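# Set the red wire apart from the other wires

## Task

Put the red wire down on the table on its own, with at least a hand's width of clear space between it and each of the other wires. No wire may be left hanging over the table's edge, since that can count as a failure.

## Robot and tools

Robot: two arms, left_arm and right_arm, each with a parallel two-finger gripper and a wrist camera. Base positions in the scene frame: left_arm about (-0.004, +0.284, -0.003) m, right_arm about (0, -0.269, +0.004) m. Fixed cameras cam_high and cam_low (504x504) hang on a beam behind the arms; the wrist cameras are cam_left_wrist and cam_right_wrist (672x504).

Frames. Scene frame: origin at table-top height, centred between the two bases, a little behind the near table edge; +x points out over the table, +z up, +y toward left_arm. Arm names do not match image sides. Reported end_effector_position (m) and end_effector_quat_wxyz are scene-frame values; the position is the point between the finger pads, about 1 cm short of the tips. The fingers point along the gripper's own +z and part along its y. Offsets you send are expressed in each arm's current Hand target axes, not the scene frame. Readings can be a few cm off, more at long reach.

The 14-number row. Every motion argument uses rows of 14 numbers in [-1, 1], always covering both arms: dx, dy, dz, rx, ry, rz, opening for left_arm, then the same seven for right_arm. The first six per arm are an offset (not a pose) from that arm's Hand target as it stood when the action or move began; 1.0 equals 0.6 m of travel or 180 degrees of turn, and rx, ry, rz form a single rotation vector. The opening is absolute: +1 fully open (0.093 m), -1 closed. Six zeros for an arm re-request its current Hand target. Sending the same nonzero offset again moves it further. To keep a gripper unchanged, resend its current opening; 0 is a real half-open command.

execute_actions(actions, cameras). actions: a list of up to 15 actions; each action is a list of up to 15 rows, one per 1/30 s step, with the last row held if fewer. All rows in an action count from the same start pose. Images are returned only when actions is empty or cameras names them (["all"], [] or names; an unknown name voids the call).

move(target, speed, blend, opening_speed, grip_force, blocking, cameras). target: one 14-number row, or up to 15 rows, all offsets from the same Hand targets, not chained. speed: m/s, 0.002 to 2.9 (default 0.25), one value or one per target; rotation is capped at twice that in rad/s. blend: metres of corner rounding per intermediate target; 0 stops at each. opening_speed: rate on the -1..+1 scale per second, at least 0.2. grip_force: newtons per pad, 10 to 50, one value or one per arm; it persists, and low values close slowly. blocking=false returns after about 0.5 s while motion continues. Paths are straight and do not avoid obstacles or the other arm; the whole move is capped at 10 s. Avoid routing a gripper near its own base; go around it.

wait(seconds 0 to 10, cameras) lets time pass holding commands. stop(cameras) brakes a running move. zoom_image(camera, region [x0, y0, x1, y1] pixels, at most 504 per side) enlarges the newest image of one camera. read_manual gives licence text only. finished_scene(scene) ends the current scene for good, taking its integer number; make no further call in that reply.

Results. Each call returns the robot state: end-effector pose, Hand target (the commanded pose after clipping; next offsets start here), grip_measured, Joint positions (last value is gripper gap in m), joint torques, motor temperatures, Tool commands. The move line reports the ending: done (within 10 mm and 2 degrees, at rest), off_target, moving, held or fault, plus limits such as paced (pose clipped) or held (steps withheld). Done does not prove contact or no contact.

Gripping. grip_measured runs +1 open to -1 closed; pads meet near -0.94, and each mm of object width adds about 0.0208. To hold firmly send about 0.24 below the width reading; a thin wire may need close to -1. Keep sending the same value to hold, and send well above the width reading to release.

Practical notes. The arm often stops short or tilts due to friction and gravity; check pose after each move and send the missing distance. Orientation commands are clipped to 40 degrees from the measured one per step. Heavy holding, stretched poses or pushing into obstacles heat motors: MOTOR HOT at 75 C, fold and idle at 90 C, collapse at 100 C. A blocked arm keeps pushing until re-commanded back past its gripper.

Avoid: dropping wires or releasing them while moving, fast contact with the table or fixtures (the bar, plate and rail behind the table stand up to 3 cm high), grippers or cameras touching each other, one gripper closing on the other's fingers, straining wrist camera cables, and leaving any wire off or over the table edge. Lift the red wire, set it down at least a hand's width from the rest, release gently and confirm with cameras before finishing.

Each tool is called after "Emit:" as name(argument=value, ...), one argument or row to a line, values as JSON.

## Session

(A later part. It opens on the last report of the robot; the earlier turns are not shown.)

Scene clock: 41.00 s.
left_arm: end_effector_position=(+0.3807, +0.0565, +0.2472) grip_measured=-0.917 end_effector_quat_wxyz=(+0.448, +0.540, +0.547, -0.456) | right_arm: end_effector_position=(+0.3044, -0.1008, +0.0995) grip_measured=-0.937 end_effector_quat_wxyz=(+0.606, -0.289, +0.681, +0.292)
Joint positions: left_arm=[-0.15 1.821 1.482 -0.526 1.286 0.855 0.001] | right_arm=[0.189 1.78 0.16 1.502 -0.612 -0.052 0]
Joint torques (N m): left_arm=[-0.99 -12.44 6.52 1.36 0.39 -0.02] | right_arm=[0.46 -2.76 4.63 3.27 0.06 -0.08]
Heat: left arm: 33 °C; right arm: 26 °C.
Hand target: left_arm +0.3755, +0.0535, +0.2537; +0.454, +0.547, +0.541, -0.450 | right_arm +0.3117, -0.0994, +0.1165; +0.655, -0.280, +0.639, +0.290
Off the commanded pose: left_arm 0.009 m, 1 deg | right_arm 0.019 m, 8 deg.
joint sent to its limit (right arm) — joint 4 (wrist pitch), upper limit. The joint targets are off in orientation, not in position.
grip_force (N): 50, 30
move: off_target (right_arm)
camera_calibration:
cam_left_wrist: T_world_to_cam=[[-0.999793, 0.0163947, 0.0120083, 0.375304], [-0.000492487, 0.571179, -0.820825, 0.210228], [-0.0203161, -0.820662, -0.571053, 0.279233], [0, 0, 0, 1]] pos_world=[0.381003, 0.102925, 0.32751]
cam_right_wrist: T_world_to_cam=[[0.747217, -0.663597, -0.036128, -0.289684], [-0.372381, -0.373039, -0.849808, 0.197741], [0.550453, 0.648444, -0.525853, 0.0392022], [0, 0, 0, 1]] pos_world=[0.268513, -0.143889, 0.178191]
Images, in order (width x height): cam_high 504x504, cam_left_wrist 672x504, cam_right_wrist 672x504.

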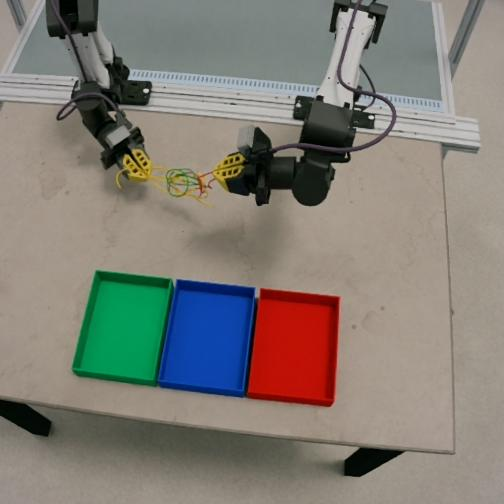

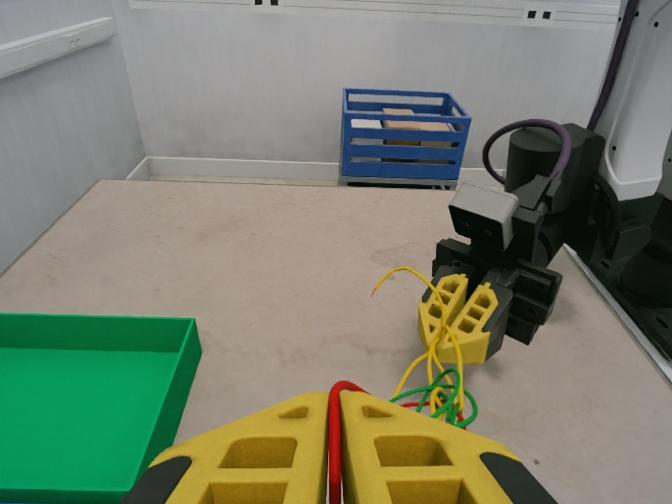

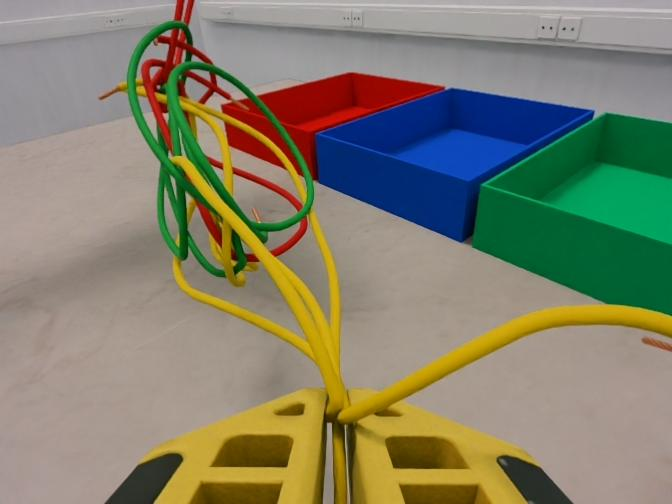

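Emit:
zoom_image(
  camera="cam_right_wrist",
  region=[125, 20, 225, 120],
)

Emit:
zoom_image(
  camera="cam_right_wrist",
  region=[130, 90, 230, 190],
)

Emit:
zoom_image(
  camera="cam_right_wrist",
  region=[180, 170, 330, 300],
)

Scaled by 5.040 from the camera's 672x504 image, which has a finer 960x720 frame.

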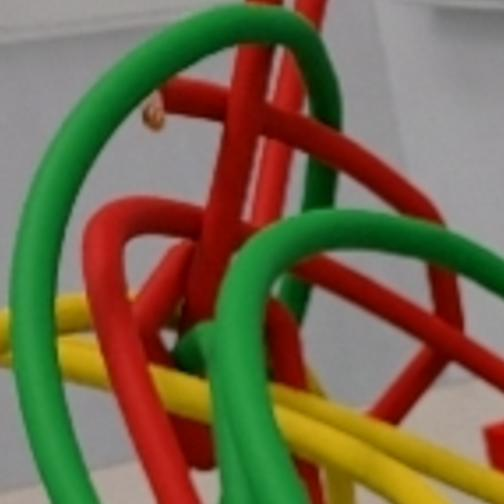

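Scaled by 5.040 from the camera's 672x504 image, which has a finer 960x720 frame.

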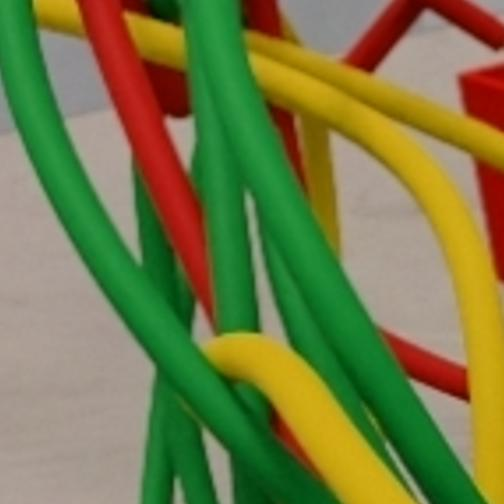

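Scaled by 3.360 from the camera's 672x504 image, which has a finer 960x720 frame.

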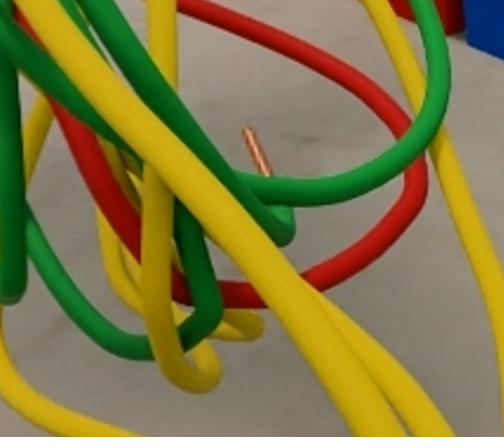

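Emit:
move(
  target=[
    [0.082, 0, 0.0153, 0, 0, 0, -0.923361, 0.0833, 0, -0.0022, 0, 0, 0, -0.95],
  ],
  speed=0.1,
  cameras=["cam_low", "cam_right_wrist"],
)

Emit:
zoom_image(
  camera="cam_low",
  region=[180, 150, 330, 290],
)

Scene clock: 45.80 s.
left_arm: end_effector_position=(+0.3764, +0.0560, +0.2111) grip_measured=-0.917 end_effector_quat_wxyz=(+0.459, +0.547, +0.538, -0.448) | right_arm: end_effector_position=(+0.3039, -0.1016, +0.0492) grip_measured=-0.937 end_effector_quat_wxyz=(+0.556, -0.299, +0.721, +0.284)
Joint positions: left_arm=[-0.15 1.824 1.332 -0.346 1.286 0.864 0.001] | right_arm=[0.182 1.958 0.184 1.501 -0.616 -0.112 0]
Joint torques (N m): left_arm=[-0.53 -8.99 6.42 1.39 0.41 -0.01] | right_arm=[-0.43 -3.58 3.7 3.28 -0.4 -0.33]
Heat: left arm: 33 °C; right arm: 27 °C.
Hand target: left_arm +0.3760, +0.0534, +0.2037; +0.454, +0.547, +0.541, -0.450 | right_arm +0.3115, -0.0992, +0.0665; +0.655, -0.280, +0.639, +0.290
Off the commanded pose: left_arm 0.008 m, 1 deg | right_arm 0.019 m, 15 deg.
joint sent to its limit (right arm) — joint 4 (wrist pitch), upper limit. The joint targets are off in orientation, not in position.
grip_force (N): 50, 30
move: off_target (right_arm)
camera_calibration:
cam_right_wrist: T_world_to_cam=[[0.74806, -0.660224, -0.0671618, -0.28998], [-0.455159, -0.436782, -0.77592, 0.169478], [0.482946, 0.611004, -0.627246, 0.0352098], [0, 0, 0, 1]] pos_world=[0.277057, -0.13894, 0.134111]
Images, in order (width x height): cam_low 504x504, cam_right_wrist 672x504.

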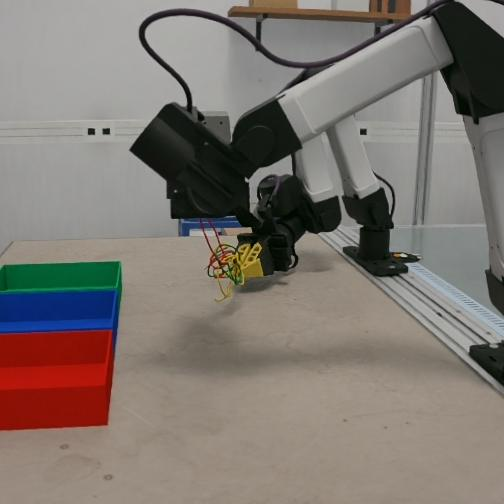

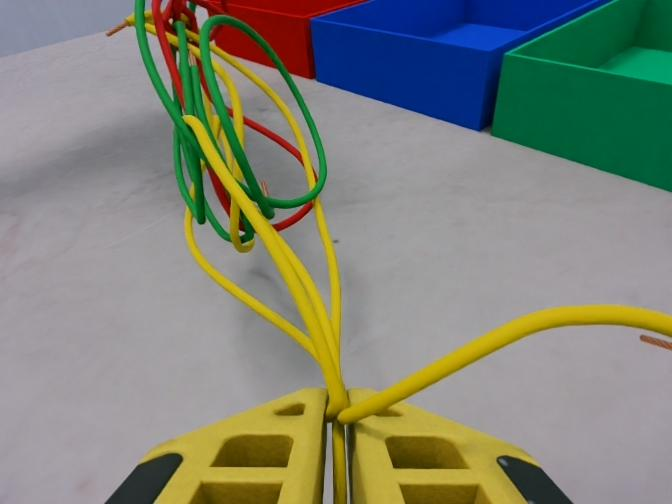

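Scaled by 3.360 from the camera's 504x504 image, which has a finer 720x720 frame.

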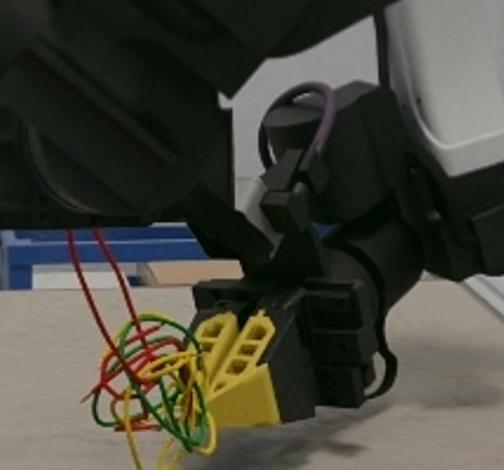

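Emit:
move(
  target=[
    [0, 0, 0, 0, 0, 0, -0.4, 0, 0, 0, 0, 0, 0, -0.95],
    [0, 0, -0.15, 0, 0, 0, -0.4, 0, 0, 0, 0, 0, 0, -0.95],
  ],
  speed=0.12,
  opening_speed=0.5,
  cameras=["all"],
)

Emit:
zoom_image(
  camera="cam_low",
  region=[180, 170, 330, 310],
)

Emit:
zoom_image(
  camera="cam_high",
  region=[100, 120, 250, 230],
)

Scene clock: 49.67 s.
left_arm: end_effector_position=(+0.3727, +0.1427, +0.2209) grip_measured=-0.402 end_effector_quat_wxyz=(+0.455, +0.539, +0.546, -0.453) | right_arm: end_effector_position=(+0.3039, -0.1015, +0.0492) grip_measured=-0.937 end_effector_quat_wxyz=(+0.556, -0.299, +0.721, +0.285)
Joint positions: left_arm=[0.079 1.994 1.684 -1.41 1.36 1.745 0.026] | right_arm=[0.182 1.958 0.184 1.501 -0.617 -0.112 0]
Joint torques (N m): left_arm=[-0.25 -9.05 8.49 -0.1 0.53 0.21] | right_arm=[-0.44 -3.49 3.71 3.26 -0.39 -0.34]
Heat: left arm: 33 °C; right arm: 28 °C.
Hand target: left_arm +0.3761, +0.1419, +0.2201; +0.454, +0.547, +0.541, -0.450 | right_arm +0.3115, -0.0992, +0.0665; +0.655, -0.280, +0.639, +0.290
Off the commanded pose: left_arm 0.004 m, 1 deg | right_arm 0.019 m, 15 deg.
joint sent to its limit (right arm) — joint 4 (wrist pitch), upper limit. The joint targets are off in orientation, not in position.
grip_force (N): 50, 30
move: off_target (right_arm)
camera_calibration:
cam_left_wrist: T_world_to_cam=[[-0.999966, 0.00810849, 0.00133706, 0.369786], [0.00348911, 0.566205, -0.824257, 0.139455], [-0.00744053, -0.824224, -0.566215, 0.329473], [0, 0, 0, 1]] pos_world=[0.371739, 0.189601, 0.301005]
cam_right_wrist: T_world_to_cam=[[0.748625, -0.659609, -0.0669066, -0.29002], [-0.454563, -0.43719, -0.776039, 0.169315], [0.482632, 0.611376, -0.627125, 0.0352716], [0, 0, 0, 1]] pos_world=[0.277057, -0.138841, 0.134111]

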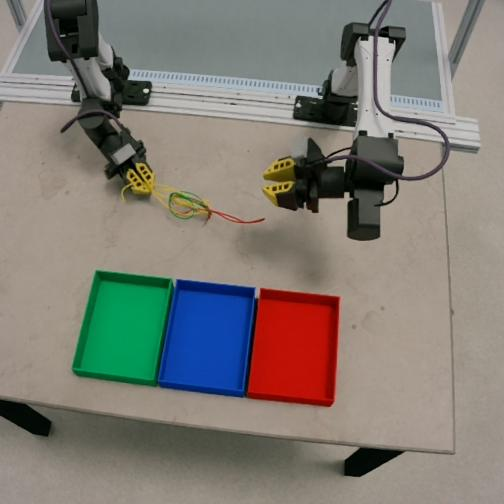

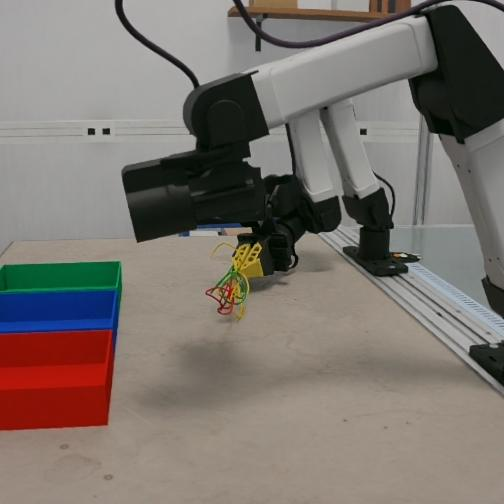

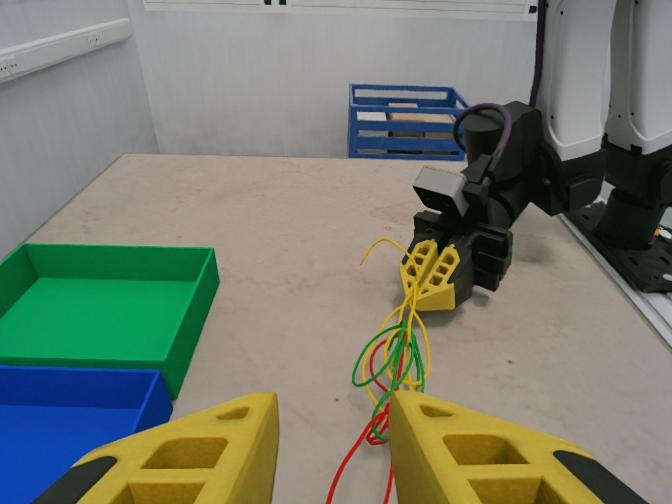

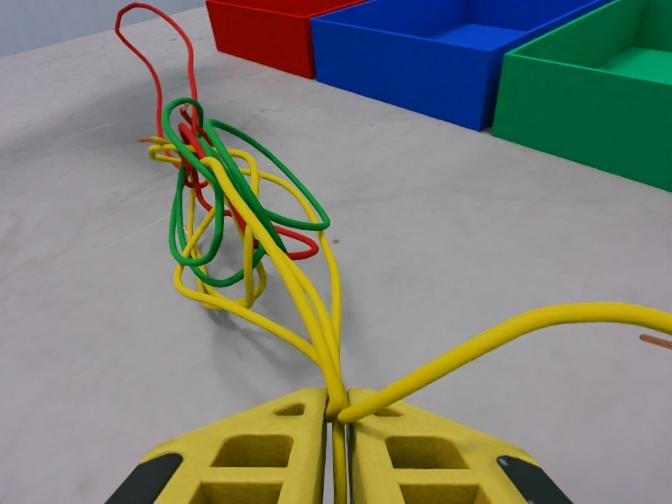

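Scaled by 3.360 from the camera's 504x504 image, which has a finer 720x720 frame.

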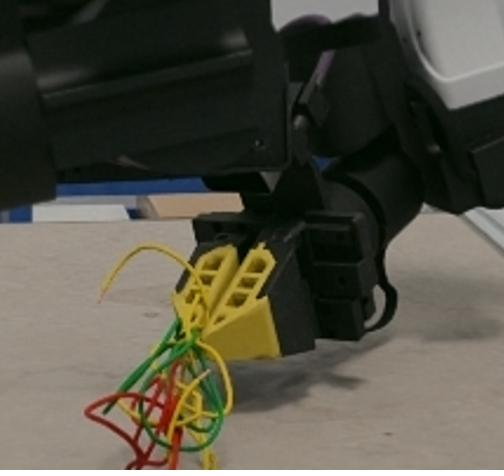

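Scaled by 3.360 from the camera's 504x504 image, which has a finer 720x720 frame.

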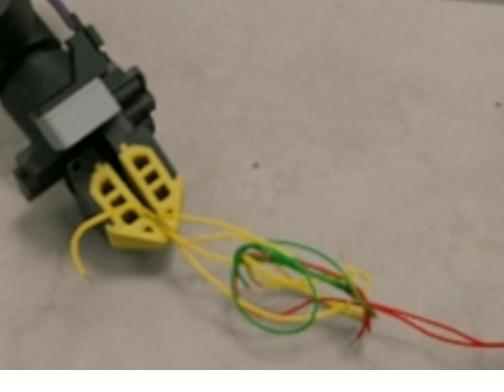

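Emit:
move(
  target=[
    [0.1362, -0.0675, 0.0852, 0, 0.278, 0, -0.2, 0, 0, 0, 0, 0, 0, -0.95],
  ],
  speed=0.15,
  cameras=["cam_left_wrist", "cam_right_wrist", "cam_high"],
)

Emit:
zoom_image(
  camera="cam_left_wrist",
  region=[200, 150, 560, 480],
)

Scene clock: 54.17 s.
left_arm: end_effector_position=(+0.3384, +0.1086, +0.1207) grip_measured=-0.202 end_effector_quat_wxyz=(+0.171, +0.683, +0.686, -0.185) | right_arm: end_effector_position=(+0.3039, -0.1015, +0.0492) grip_measured=-0.937 end_effector_quat_wxyz=(+0.556, -0.299, +0.721, +0.285)
Joint positions: left_arm=[-0.258 1.843 1.528 -1.105 0.455 1.246 0.036] | right_arm=[0.182 1.958 0.184 1.501 -0.617 -0.112 0]
Joint torques (N m): left_arm=[-0.8 -12.9 6 0.67 0.29 -0.04] | right_arm=[-0.44 -3.52 3.7 3.27 -0.39 -0.34]
Motor temperatures (°C): left_arm=[21 33 29 21 22 20 22] | right_arm=[17 21 25 29 18 20 22]
Heat: left arm: 33 °C; right arm: 29 °C.
Hand target: left_arm +0.3364, +0.1067, +0.1300; +0.183, +0.686, +0.682, -0.176 | right_arm +0.3115, -0.0992, +0.0665; +0.655, -0.280, +0.639, +0.290
Off the commanded pose: left_arm 0.010 m, 2 deg | right_arm 0.019 m, 15 deg.
joint sent to its limit (right arm) — joint 4 (wrist pitch), upper limit. The joint targets are off in orientation, not in position.
grip_force (N): 50, 30
move: off_target (right_arm)
camera_calibration:
cam_left_wrist: T_world_to_cam=[[-0.999375, 0.0141135, 0.032414, 0.331247], [0.0113231, 0.996341, -0.0847136, -0.0623607], [-0.033491, -0.0842936, -0.995878, 0.224691], [0, 0, 0, 1]] pos_world=[0.339271, 0.0763974, 0.207745]
cam_right_wrist: T_world_to_cam=[[0.748625, -0.659609, -0.0669066, -0.29002], [-0.454563, -0.43719, -0.776039, 0.169315], [0.482632, 0.611376, -0.627125, 0.0352716], [0, 0, 0, 1]] pos_world=[0.277057, -0.138841, 0.134111]
Images, in order (width x height): cam_high 504x504, cam_left_wrist 672x504, cam_right_wrist 672x504.

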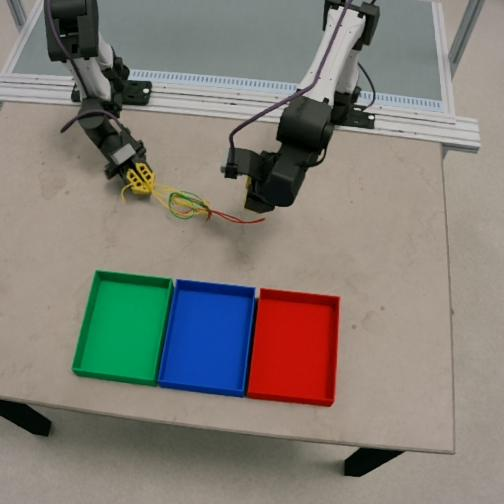

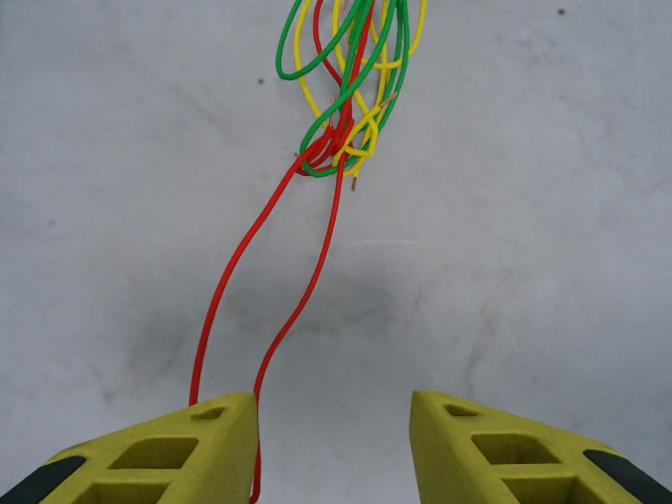

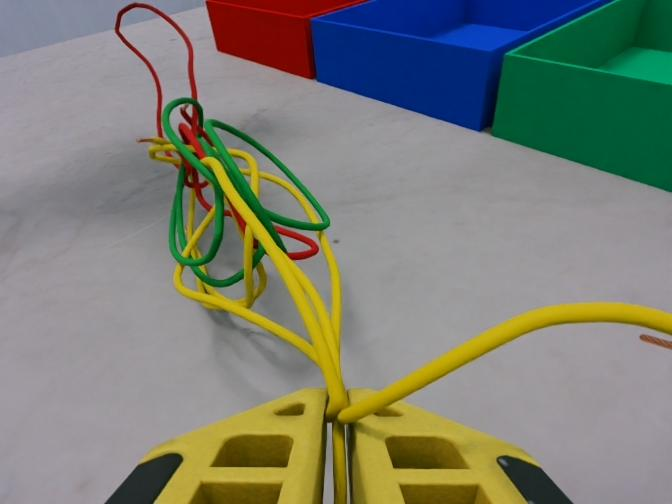

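Scaled by 1.400 from the camera's 672x504 image, which has a finer 960x720 frame.

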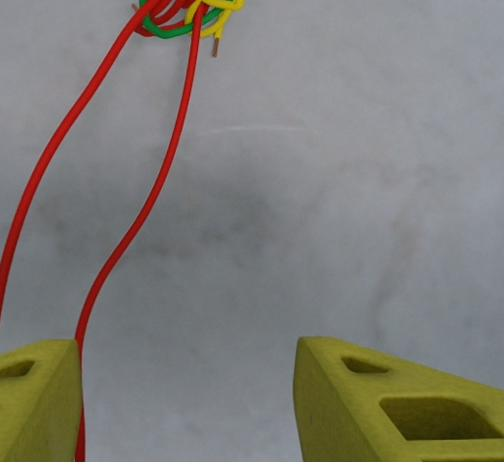

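Emit:
zoom_image(
  camera="cam_left_wrist",
  region=[260, 0, 450, 200],
)

Emit:
zoom_image(
  camera="cam_left_wrist",
  region=[280, 90, 400, 200],
)

Scaled by 2.520 from the camera's 672x504 image, which has a finer 960x720 frame.

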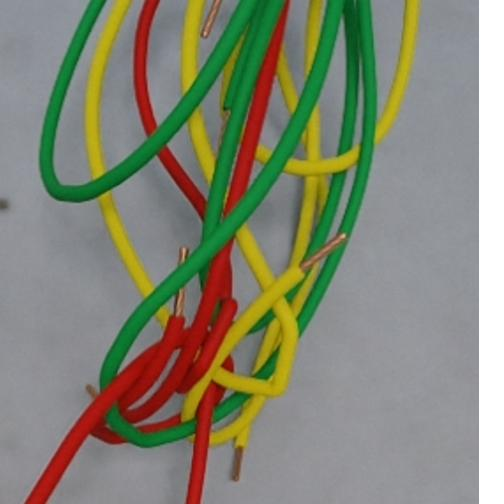

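Scaled by 4.200 from the camera's 672x504 image, which has a finer 960x720 frame.

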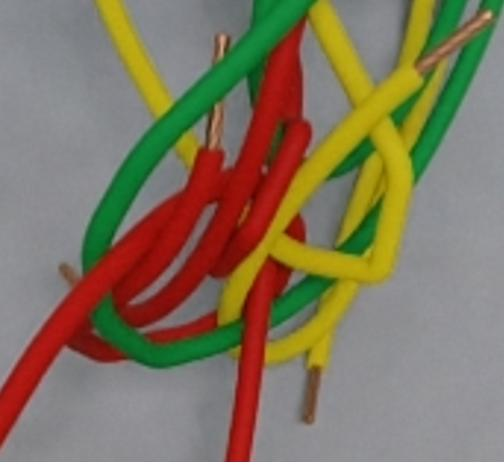

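Emit:
move(
  target=[
    [0.0, -0.005, 0.0, 0, 0, 0, 0.5, 0, 0, 0, 0, 0, 0, -0.95],
    [-0.022, -0.008, 0.148, 0, 0, 0, 0.5, 0, 0, 0, 0, 0, 0, -0.95],
  ],
  speed=0.12,
  cameras=["cam_left_wrist"],
)

Emit:
zoom_image(
  camera="cam_left_wrist",
  region=[220, 80, 520, 380],
)

Scene clock: 57.70 s.
left_arm: end_effector_position=(+0.3338, +0.0542, +0.0653) grip_measured=+0.498 end_effector_quat_wxyz=(+0.187, +0.685, +0.682, -0.176) | right_arm: end_effector_position=(+0.3039, -0.1015, +0.0492) grip_measured=-0.937 end_effector_quat_wxyz=(+0.556, -0.299, +0.721, +0.285)
Joint positions: left_arm=[-0.399 1.893 1.353 -0.775 0.423 1.094 0.069] | right_arm=[0.182 1.958 0.184 1.501 -0.617 -0.112 0]
Joint torques (N m): left_arm=[-0.7 -9.09 6.28 0.92 0.26 -0.06] | right_arm=[-0.46 -3.52 3.71 3.26 -0.4 -0.34]
Heat: left arm: 34 °C; right arm: 30 °C.
Hand target: left_arm +0.3323, +0.0516, +0.0592; +0.183, +0.686, +0.682, -0.176 | right_arm +0.3115, -0.0992, +0.0665; +0.655, -0.280, +0.639, +0.290
Off the commanded pose: left_arm 0.007 m, 1 deg | right_arm 0.019 m, 15 deg.
joint sent to its limit (right arm) — joint 4 (wrist pitch), upper limit. The joint targets are off in orientation, not in position.
grip_force (N): 50, 30
move: off_target (right_arm)
camera_calibration:
cam_left_wrist: T_world_to_cam=[[-0.999887, 0.0137431, -0.00612983, 0.331957], [0.0142645, 0.995355, -0.0952123, -0.01305], [0.00479285, -0.0952889, -0.995438, 0.152584], [0, 0, 0, 1]] pos_world=[0.331374, 0.0229669, 0.152681]
Images, in order (width x height): cam_left_wrist 672x504.

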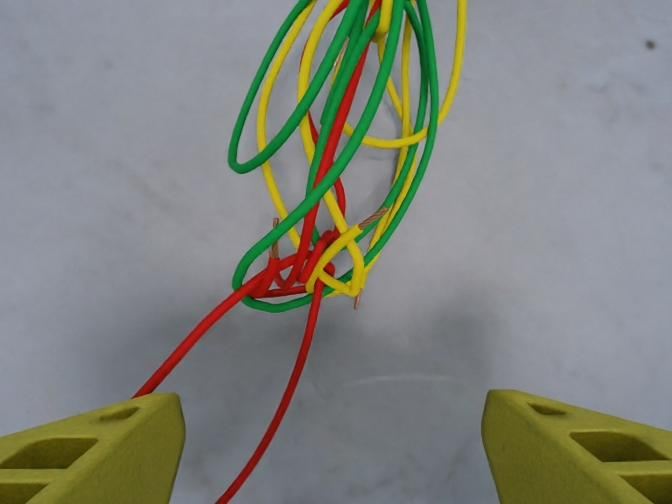

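Scaled by 1.680 from the camera's 672x504 image, which has a finer 960x720 frame.

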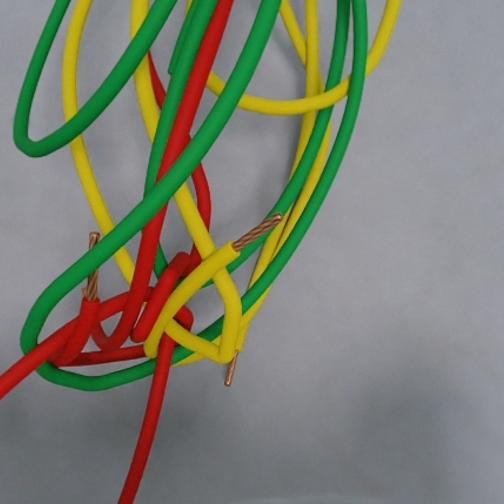

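Emit:
zoom_image(
  camera="cam_left_wrist",
  region=[225, 200, 325, 310],
)

Emit:
zoom_image(
  camera="cam_left_wrist",
  region=[285, 190, 395, 320],
)

Emit:
zoom_image(
  camera="cam_left_wrist",
  region=[220, 0, 480, 200],
)

Scaled by 4.582 from the camera's 672x504 image, which has a finer 960x720 frame.

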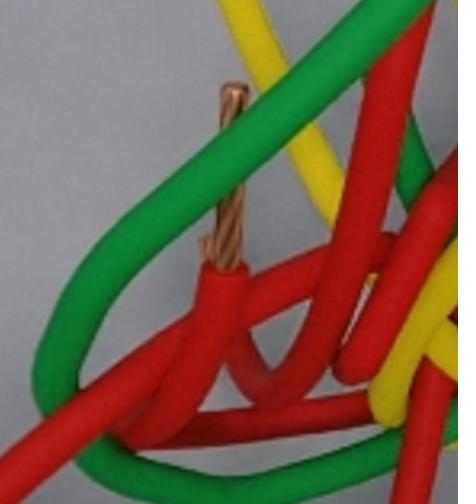

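Scaled by 3.877 from the camera's 672x504 image, which has a finer 960x720 frame.

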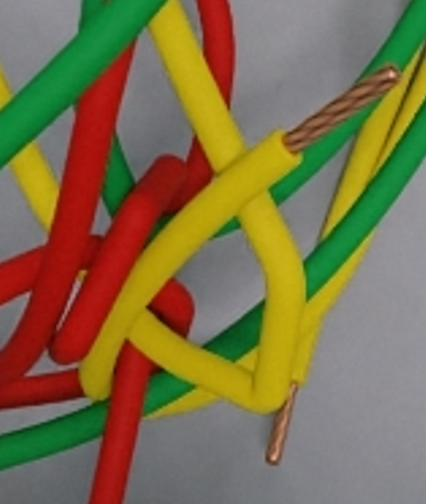

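Scaled by 1.938 from the camera's 672x504 image, which has a finer 960x720 frame.

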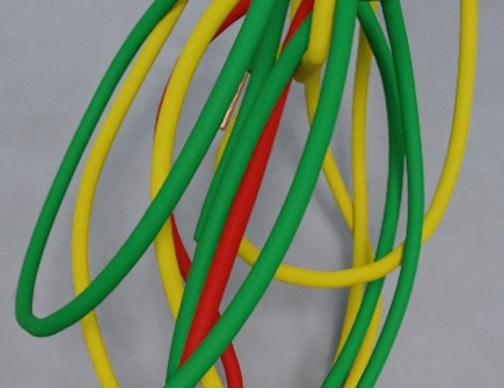

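Emit:
wait(
  seconds=0,
  cameras=["cam_right_wrist", "cam_left_wrist"],
)

Emit:
zoom_image(
  camera="cam_right_wrist",
  region=[110, 80, 240, 200],
)

Emit:
zoom_image(
  camera="cam_right_wrist",
  region=[150, 140, 350, 330],
)

Scene clock: 61.27 s.
left_arm: end_effector_position=(+0.3338, +0.0542, +0.0653) grip_measured=+0.498 end_effector_quat_wxyz=(+0.188, +0.685, +0.682, -0.176) | right_arm: end_effector_position=(+0.3039, -0.1015, +0.0492) grip_measured=-0.937 end_effector_quat_wxyz=(+0.556, -0.299, +0.721, +0.285)
Joint positions: left_arm=[-0.399 1.893 1.353 -0.775 0.423 1.094 0.069] | right_arm=[0.182 1.958 0.184 1.501 -0.617 -0.112 0]
Joint torques (N m): left_arm=[-0.73 -9.09 6.28 0.92 0.26 -0.06] | right_arm=[-0.43 -3.52 3.73 3.27 -0.39 -0.33]
Heat: left arm: 34 °C; right arm: 30 °C.
Hand target: left_arm +0.3323, +0.0516, +0.0592; +0.183, +0.686, +0.682, -0.176 | right_arm +0.3115, -0.0992, +0.0665; +0.655, -0.280, +0.639, +0.290
Tool commands: left_gripper/opening=+0.5 right_gripper/opening=-0.95
Off the commanded pose: left_arm 0.007 m, 1 deg | right_arm 0.019 m, 15 deg.
grip_force (N): 50, 30
camera_calibration:
cam_left_wrist: T_world_to_cam=[[-0.999885, 0.0137149, -0.00643128, 0.332004], [0.0142662, 0.995336, -0.0954063, -0.01302], [0.0050928, -0.0954871, -0.995418, 0.152486], [0, 0, 0, 1]] pos_world=[0.331375, 0.0229663, 0.15268]
cam_right_wrist: T_world_to_cam=[[0.748625, -0.659609, -0.0669066, -0.29002], [-0.454563, -0.43719, -0.776039, 0.169315], [0.482632, 0.611376, -0.627125, 0.0352716], [0, 0, 0, 1]] pos_world=[0.277057, -0.138841, 0.134111]
Images, in order (width x height): cam_left_wrist 672x504, cam_right_wrist 672x504.

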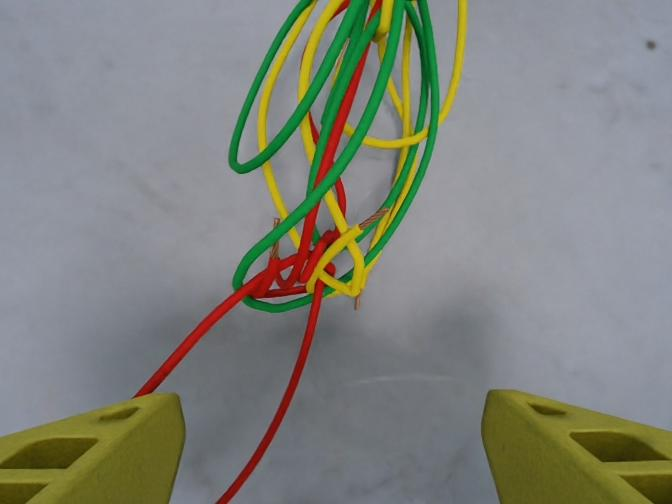

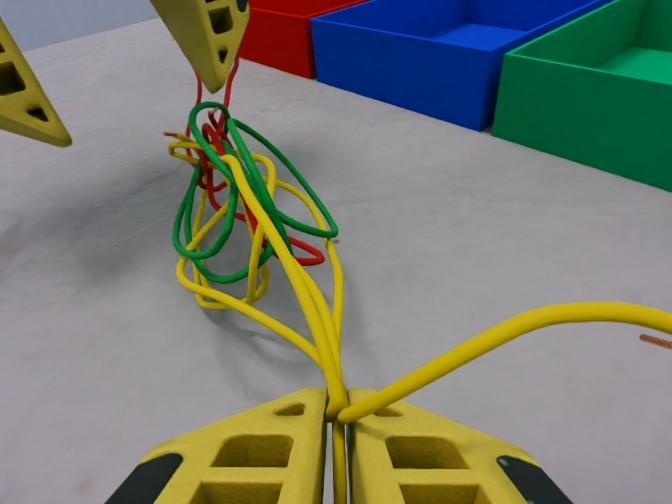

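Scaled by 3.877 from the camera's 672x504 image, which has a finer 960x720 frame.

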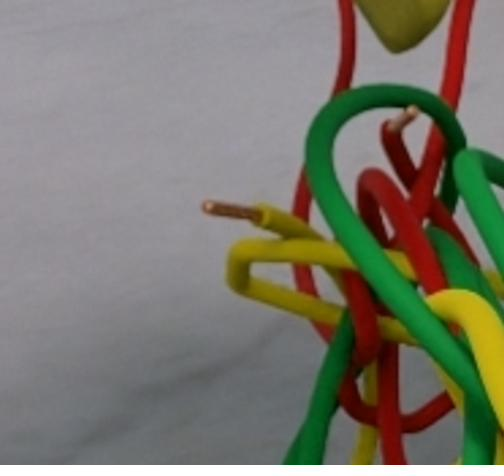

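Scaled by 2.520 from the camera's 672x504 image, which has a finer 960x720 frame.

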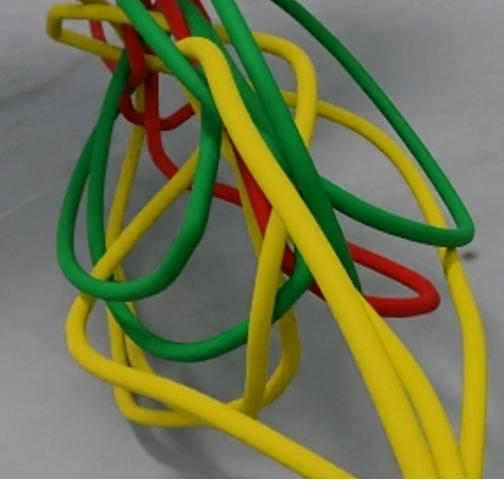

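Emit:
wait(
  seconds=0,
  cameras=["cam_low", "cam_high", "cam_right_wrist"],
)

Emit:
zoom_image(
  camera="cam_low",
  region=[170, 200, 310, 340],
)

Emit:
zoom_image(
  camera="cam_right_wrist",
  region=[90, 0, 330, 180],
)

Emit:
zoom_image(
  camera="cam_high",
  region=[160, 150, 300, 260],
)

Scene clock: 63.40 s.
left_arm: end_effector_position=(+0.3338, +0.0542, +0.0653) grip_measured=+0.498 end_effector_quat_wxyz=(+0.188, +0.685, +0.682, -0.176) | right_arm: end_effector_position=(+0.3039, -0.1015, +0.0492) grip_measured=-0.937 end_effector_quat_wxyz=(+0.556, -0.299, +0.721, +0.285)
Joint positions: left_arm=[-0.399 1.893 1.353 -0.775 0.423 1.094 0.069] | right_arm=[0.182 1.958 0.184 1.501 -0.617 -0.112 0]
Joint torques (N m): left_arm=[-0.72 -9.11 6.3 0.92 0.26 -0.06] | right_arm=[-0.47 -3.52 3.71 3.26 -0.4 -0.34]
Heat: left arm: 33 °C; right arm: 31 °C.
Hand target: left_arm +0.3323, +0.0516, +0.0592; +0.183, +0.686, +0.682, -0.176 | right_arm +0.3115, -0.0992, +0.0665; +0.655, -0.280, +0.639, +0.290
Tool commands: left_gripper/opening=+0.5 right_gripper/opening=-0.95
Off the commanded pose: left_arm 0.007 m, 1 deg | right_arm 0.019 m, 15 deg.
grip_force (N): 50, 30
camera_calibration:
cam_right_wrist: T_world_to_cam=[[0.748625, -0.659609, -0.0669066, -0.29002], [-0.454563, -0.43719, -0.776039, 0.169315], [0.482632, 0.611376, -0.627125, 0.0352716], [0, 0, 0, 1]] pos_world=[0.277057, -0.138841, 0.134111]
Images, in order (width x height): cam_high 504x504, cam_low 504x504, cam_right_wrist 672x504.

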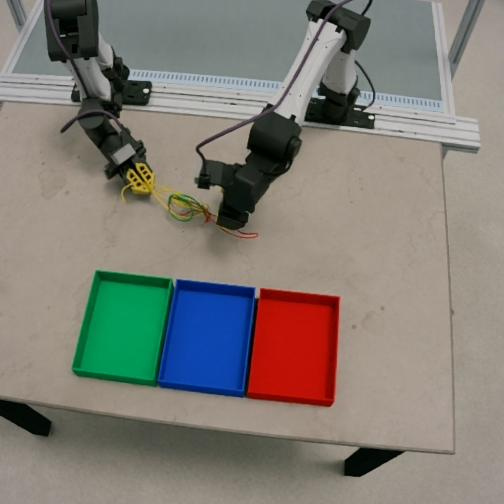

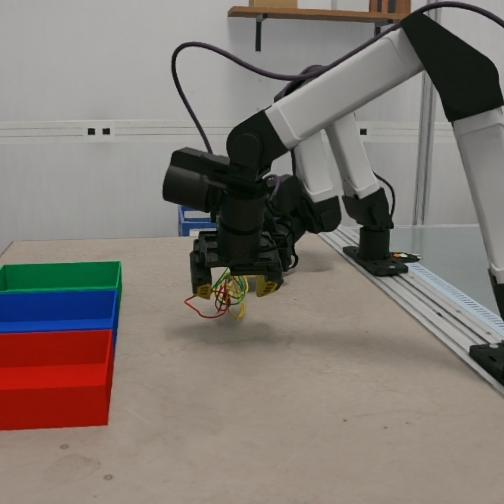

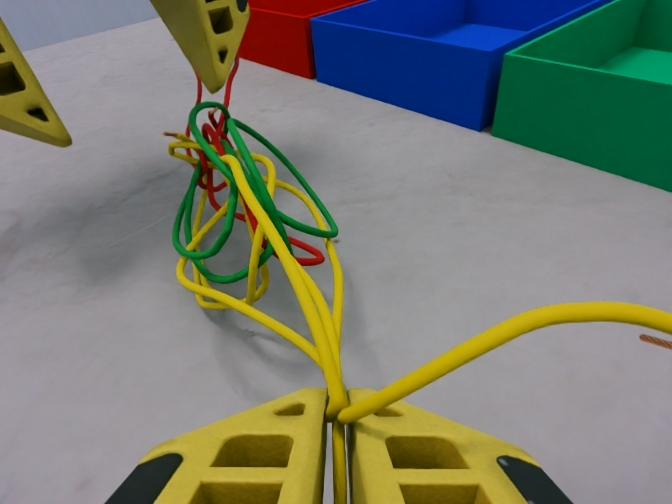

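Scaled by 3.600 from the camera's 504x504 image, which has a finer 720x720 frame.

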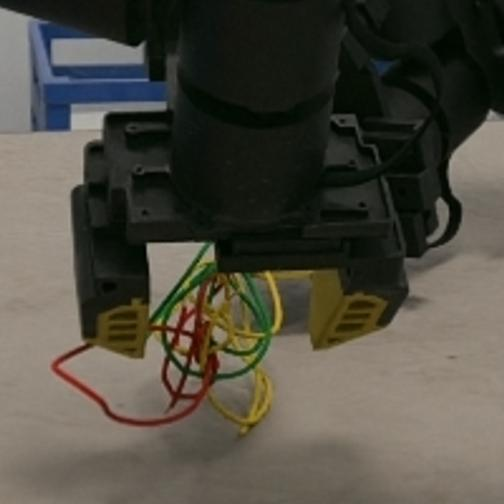

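Scaled by 2.100 from the camera's 672x504 image, which has a finer 960x720 frame.

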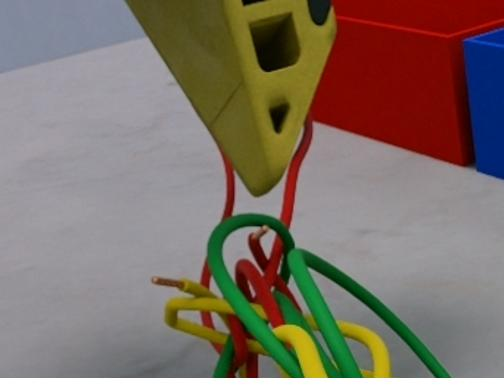

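Scaled by 3.600 from the camera's 504x504 image, which has a finer 720x720 frame.

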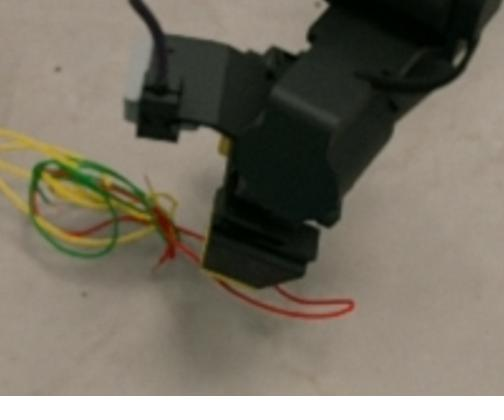

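Emit:
move(
  target=[
    [0.0336, 0.0059, 0.0596, 0, 0, 0, 0.5, 0, 0, 0, 0, 0, 0, -0.95],
  ],
  speed=0.06,
  cameras=["cam_left_wrist", "cam_low", "cam_right_wrist"],
)

Emit:
zoom_image(
  camera="cam_low",
  region=[170, 220, 310, 340],
)

Scene clock: 65.67 s.
left_arm: end_effector_position=(+0.3371, +0.0510, +0.0259) grip_measured=+0.498 end_effector_quat_wxyz=(+0.188, +0.685, +0.682, -0.176) | right_arm: end_effector_position=(+0.3039, -0.1015, +0.0492) grip_measured=-0.937 end_effector_quat_wxyz=(+0.556, -0.299, +0.721, +0.285)
Joint positions: left_arm=[-0.399 1.964 1.284 -0.635 0.423 1.094 0.069] | right_arm=[0.182 1.958 0.184 1.501 -0.617 -0.112 0]
Joint torques (N m): left_arm=[0.16 -9.13 5.87 0.93 0.28 0.05] | right_arm=[-0.43 -3.54 3.73 3.27 -0.41 -0.35]
Heat: left arm: 33 °C; right arm: 31 °C.
Hand target: left_arm +0.3362, +0.0515, +0.0180; +0.183, +0.686, +0.682, -0.176 | right_arm +0.3115, -0.0992, +0.0665; +0.655, -0.280, +0.639, +0.290
Off the commanded pose: left_arm 0.008 m, 1 deg | right_arm 0.019 m, 15 deg.
joint sent to its limit (right arm) — joint 4 (wrist pitch), upper limit. The joint targets are off in orientation, not in position.
grip_force (N): 50, 30
move: off_target (right_arm)
camera_calibration:
cam_left_wrist: T_world_to_cam=[[-0.999885, 0.0137149, -0.00643128, 0.335094], [0.0142662, 0.995336, -0.0954063, -0.013641], [0.0050928, -0.0954871, -0.995418, 0.112944], [0, 0, 0, 1]] pos_world=[0.334675, 0.0197663, 0.11328]
cam_right_wrist: T_world_to_cam=[[0.748625, -0.659609, -0.0669066, -0.29002], [-0.454563, -0.43719, -0.776039, 0.169315], [0.482632, 0.611376, -0.627125, 0.0352716], [0, 0, 0, 1]] pos_world=[0.277057, -0.138841, 0.134111]
Images, in order (width x height): cam_low 504x504, cam_left_wrist 672x504, cam_right_wrist 672x504.

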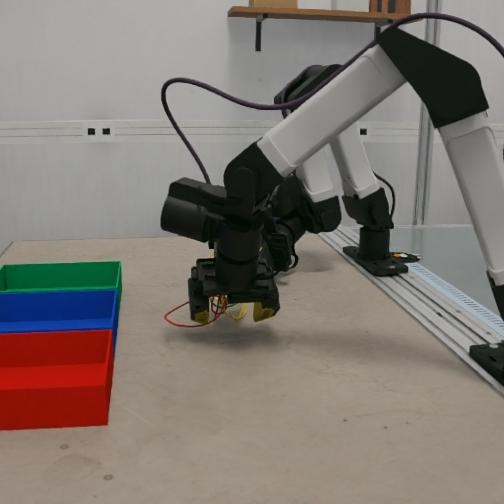

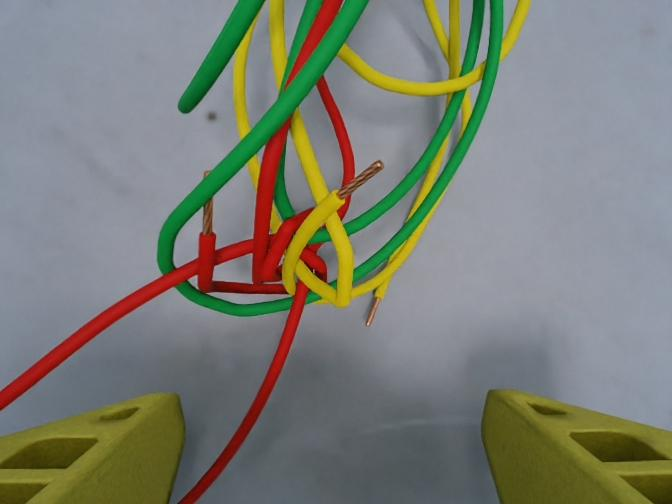

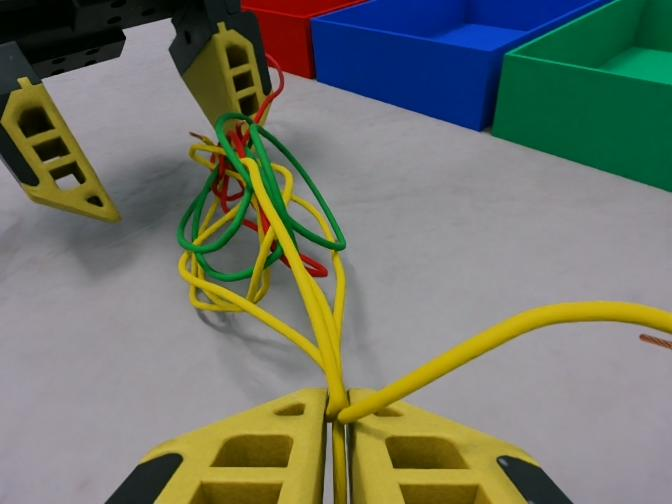

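Scaled by 3.600 from the camera's 504x504 image, which has a finer 720x720 frame.

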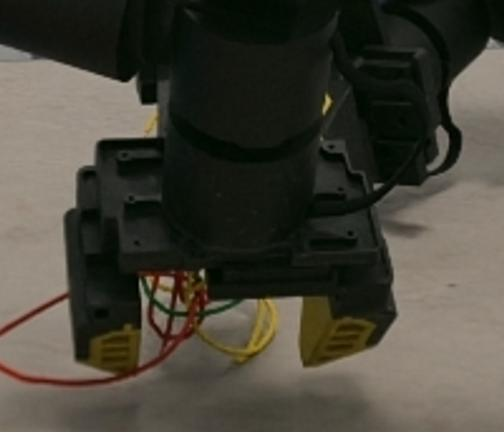

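Emit:
move(
  target=[
    [0, 0, 0, 0, 0, 0, -0.95, 0, 0, 0, 0, 0, 0, -0.95],
  ],
  speed=0.06,
  opening_speed=0.6,
  cameras=["cam_left_wrist", "cam_low", "cam_right_wrist"],
)

Emit:
zoom_image(
  camera="cam_low",
  region=[170, 220, 310, 340],
)

Emit:
zoom_image(
  camera="cam_left_wrist",
  region=[100, 150, 450, 504],
)

Scene clock: 68.83 s.
left_arm: end_effector_position=(+0.3374, +0.0509, +0.0260) grip_measured=-0.941 end_effector_quat_wxyz=(+0.188, +0.685, +0.681, -0.175) | right_arm: end_effector_position=(+0.3038, -0.1015, +0.0492) grip_measured=-0.937 end_effector_quat_wxyz=(+0.556, -0.299, +0.721, +0.285)
Joint positions: left_arm=[-0.399 1.964 1.284 -0.634 0.423 1.094 0] | right_arm=[0.182 1.958 0.184 1.501 -0.617 -0.112 0]
Joint torques (N m): left_arm=[0.14 -9.11 5.87 0.92 0.28 0.05] | right_arm=[-0.43 -3.54 3.7 3.27 -0.4 -0.34]
Heat: left arm: 33 °C; right arm: 31 °C.
Hand target: left_arm +0.3362, +0.0515, +0.0180; +0.183, +0.686, +0.682, -0.176 | right_arm +0.3115, -0.0992, +0.0665; +0.655, -0.280, +0.639, +0.290
Off the commanded pose: left_arm 0.008 m, 1 deg | right_arm 0.019 m, 15 deg.
joint sent to its limit (right arm) — joint 4 (wrist pitch), upper limit. The joint targets are off in orientation, not in position.
grip_force (N): 50, 30
move: off_target (right_arm)
camera_calibration:
cam_left_wrist: T_world_to_cam=[[-0.999879, 0.0136138, -0.00753344, 0.335422], [0.0142737, 0.99529, -0.0958863, -0.0135802], [0.00619258, -0.0959822, -0.995364, 0.112676], [0, 0, 0, 1]] pos_world=[0.334878, 0.0197648, 0.113378]
cam_right_wrist: T_world_to_cam=[[0.748828, -0.659363, -0.0670638, -0.289947], [-0.454485, -0.437218, -0.776069, 0.169248], [0.48239, 0.611622, -0.627072, 0.0354141], [0, 0, 0, 1]] pos_world=[0.276958, -0.138842, 0.134111]
Images, in order (width x height): cam_low 504x504, cam_left_wrist 672x504, cam_right_wrist 672x504.

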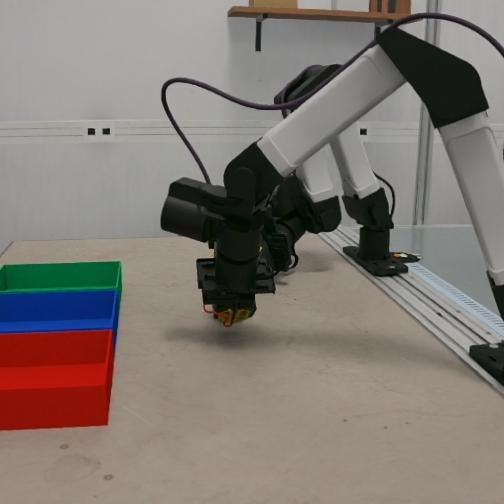

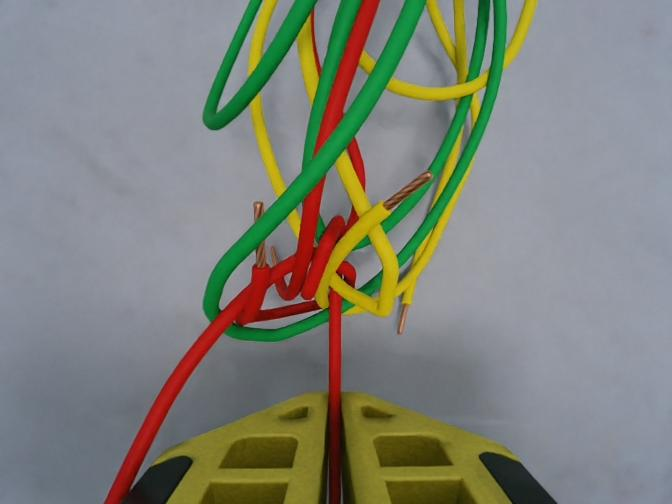

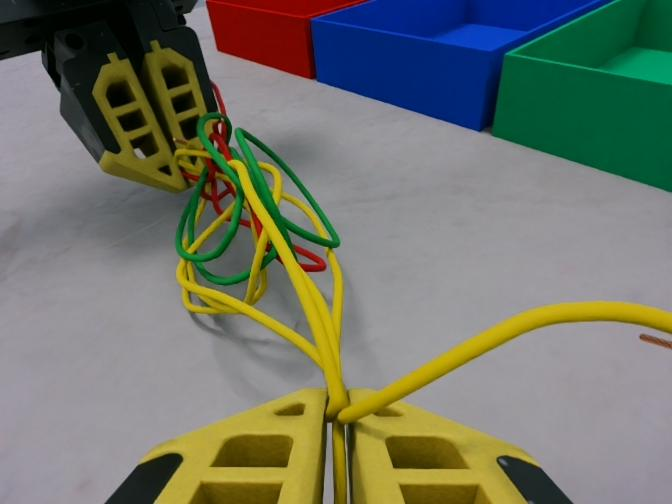

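Scaled by 3.600 from the camera's 504x504 image, which has a finer 720x720 frame.

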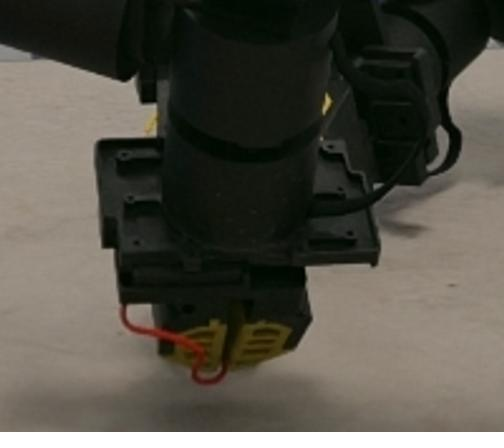

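Scaled by 1.424 from the camera's 672x504 image, which has a finer 960x720 frame.

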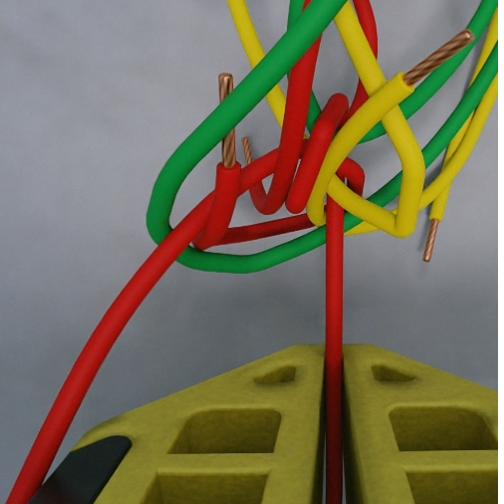

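Emit:
zoom_image(
  camera="cam_left_wrist",
  region=[225, 200, 375, 350],
)

Emit:
zoom_image(
  camera="cam_left_wrist",
  region=[290, 205, 400, 315],
)

Scaled by 3.360 from the camera's 672x504 image, which has a finer 960x720 frame.

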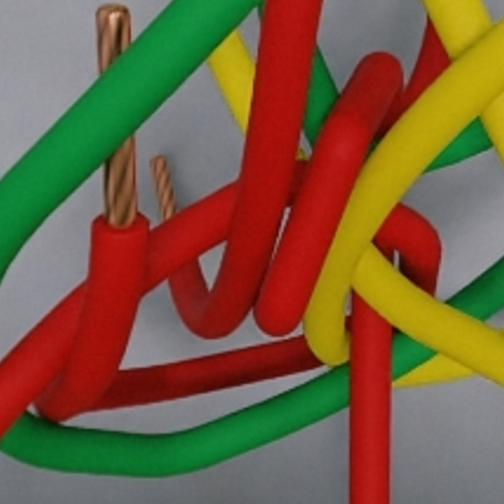

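Scaled by 4.582 from the camera's 672x504 image, which has a finer 960x720 frame.

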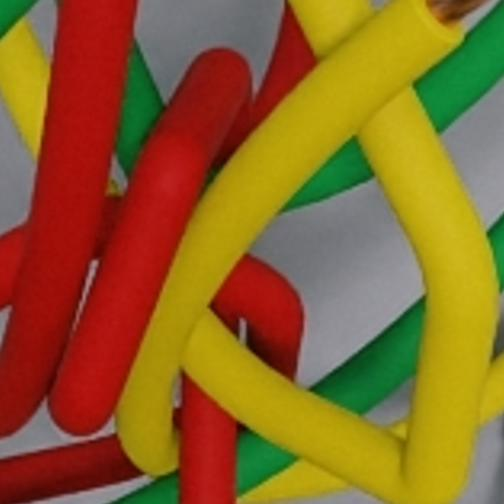

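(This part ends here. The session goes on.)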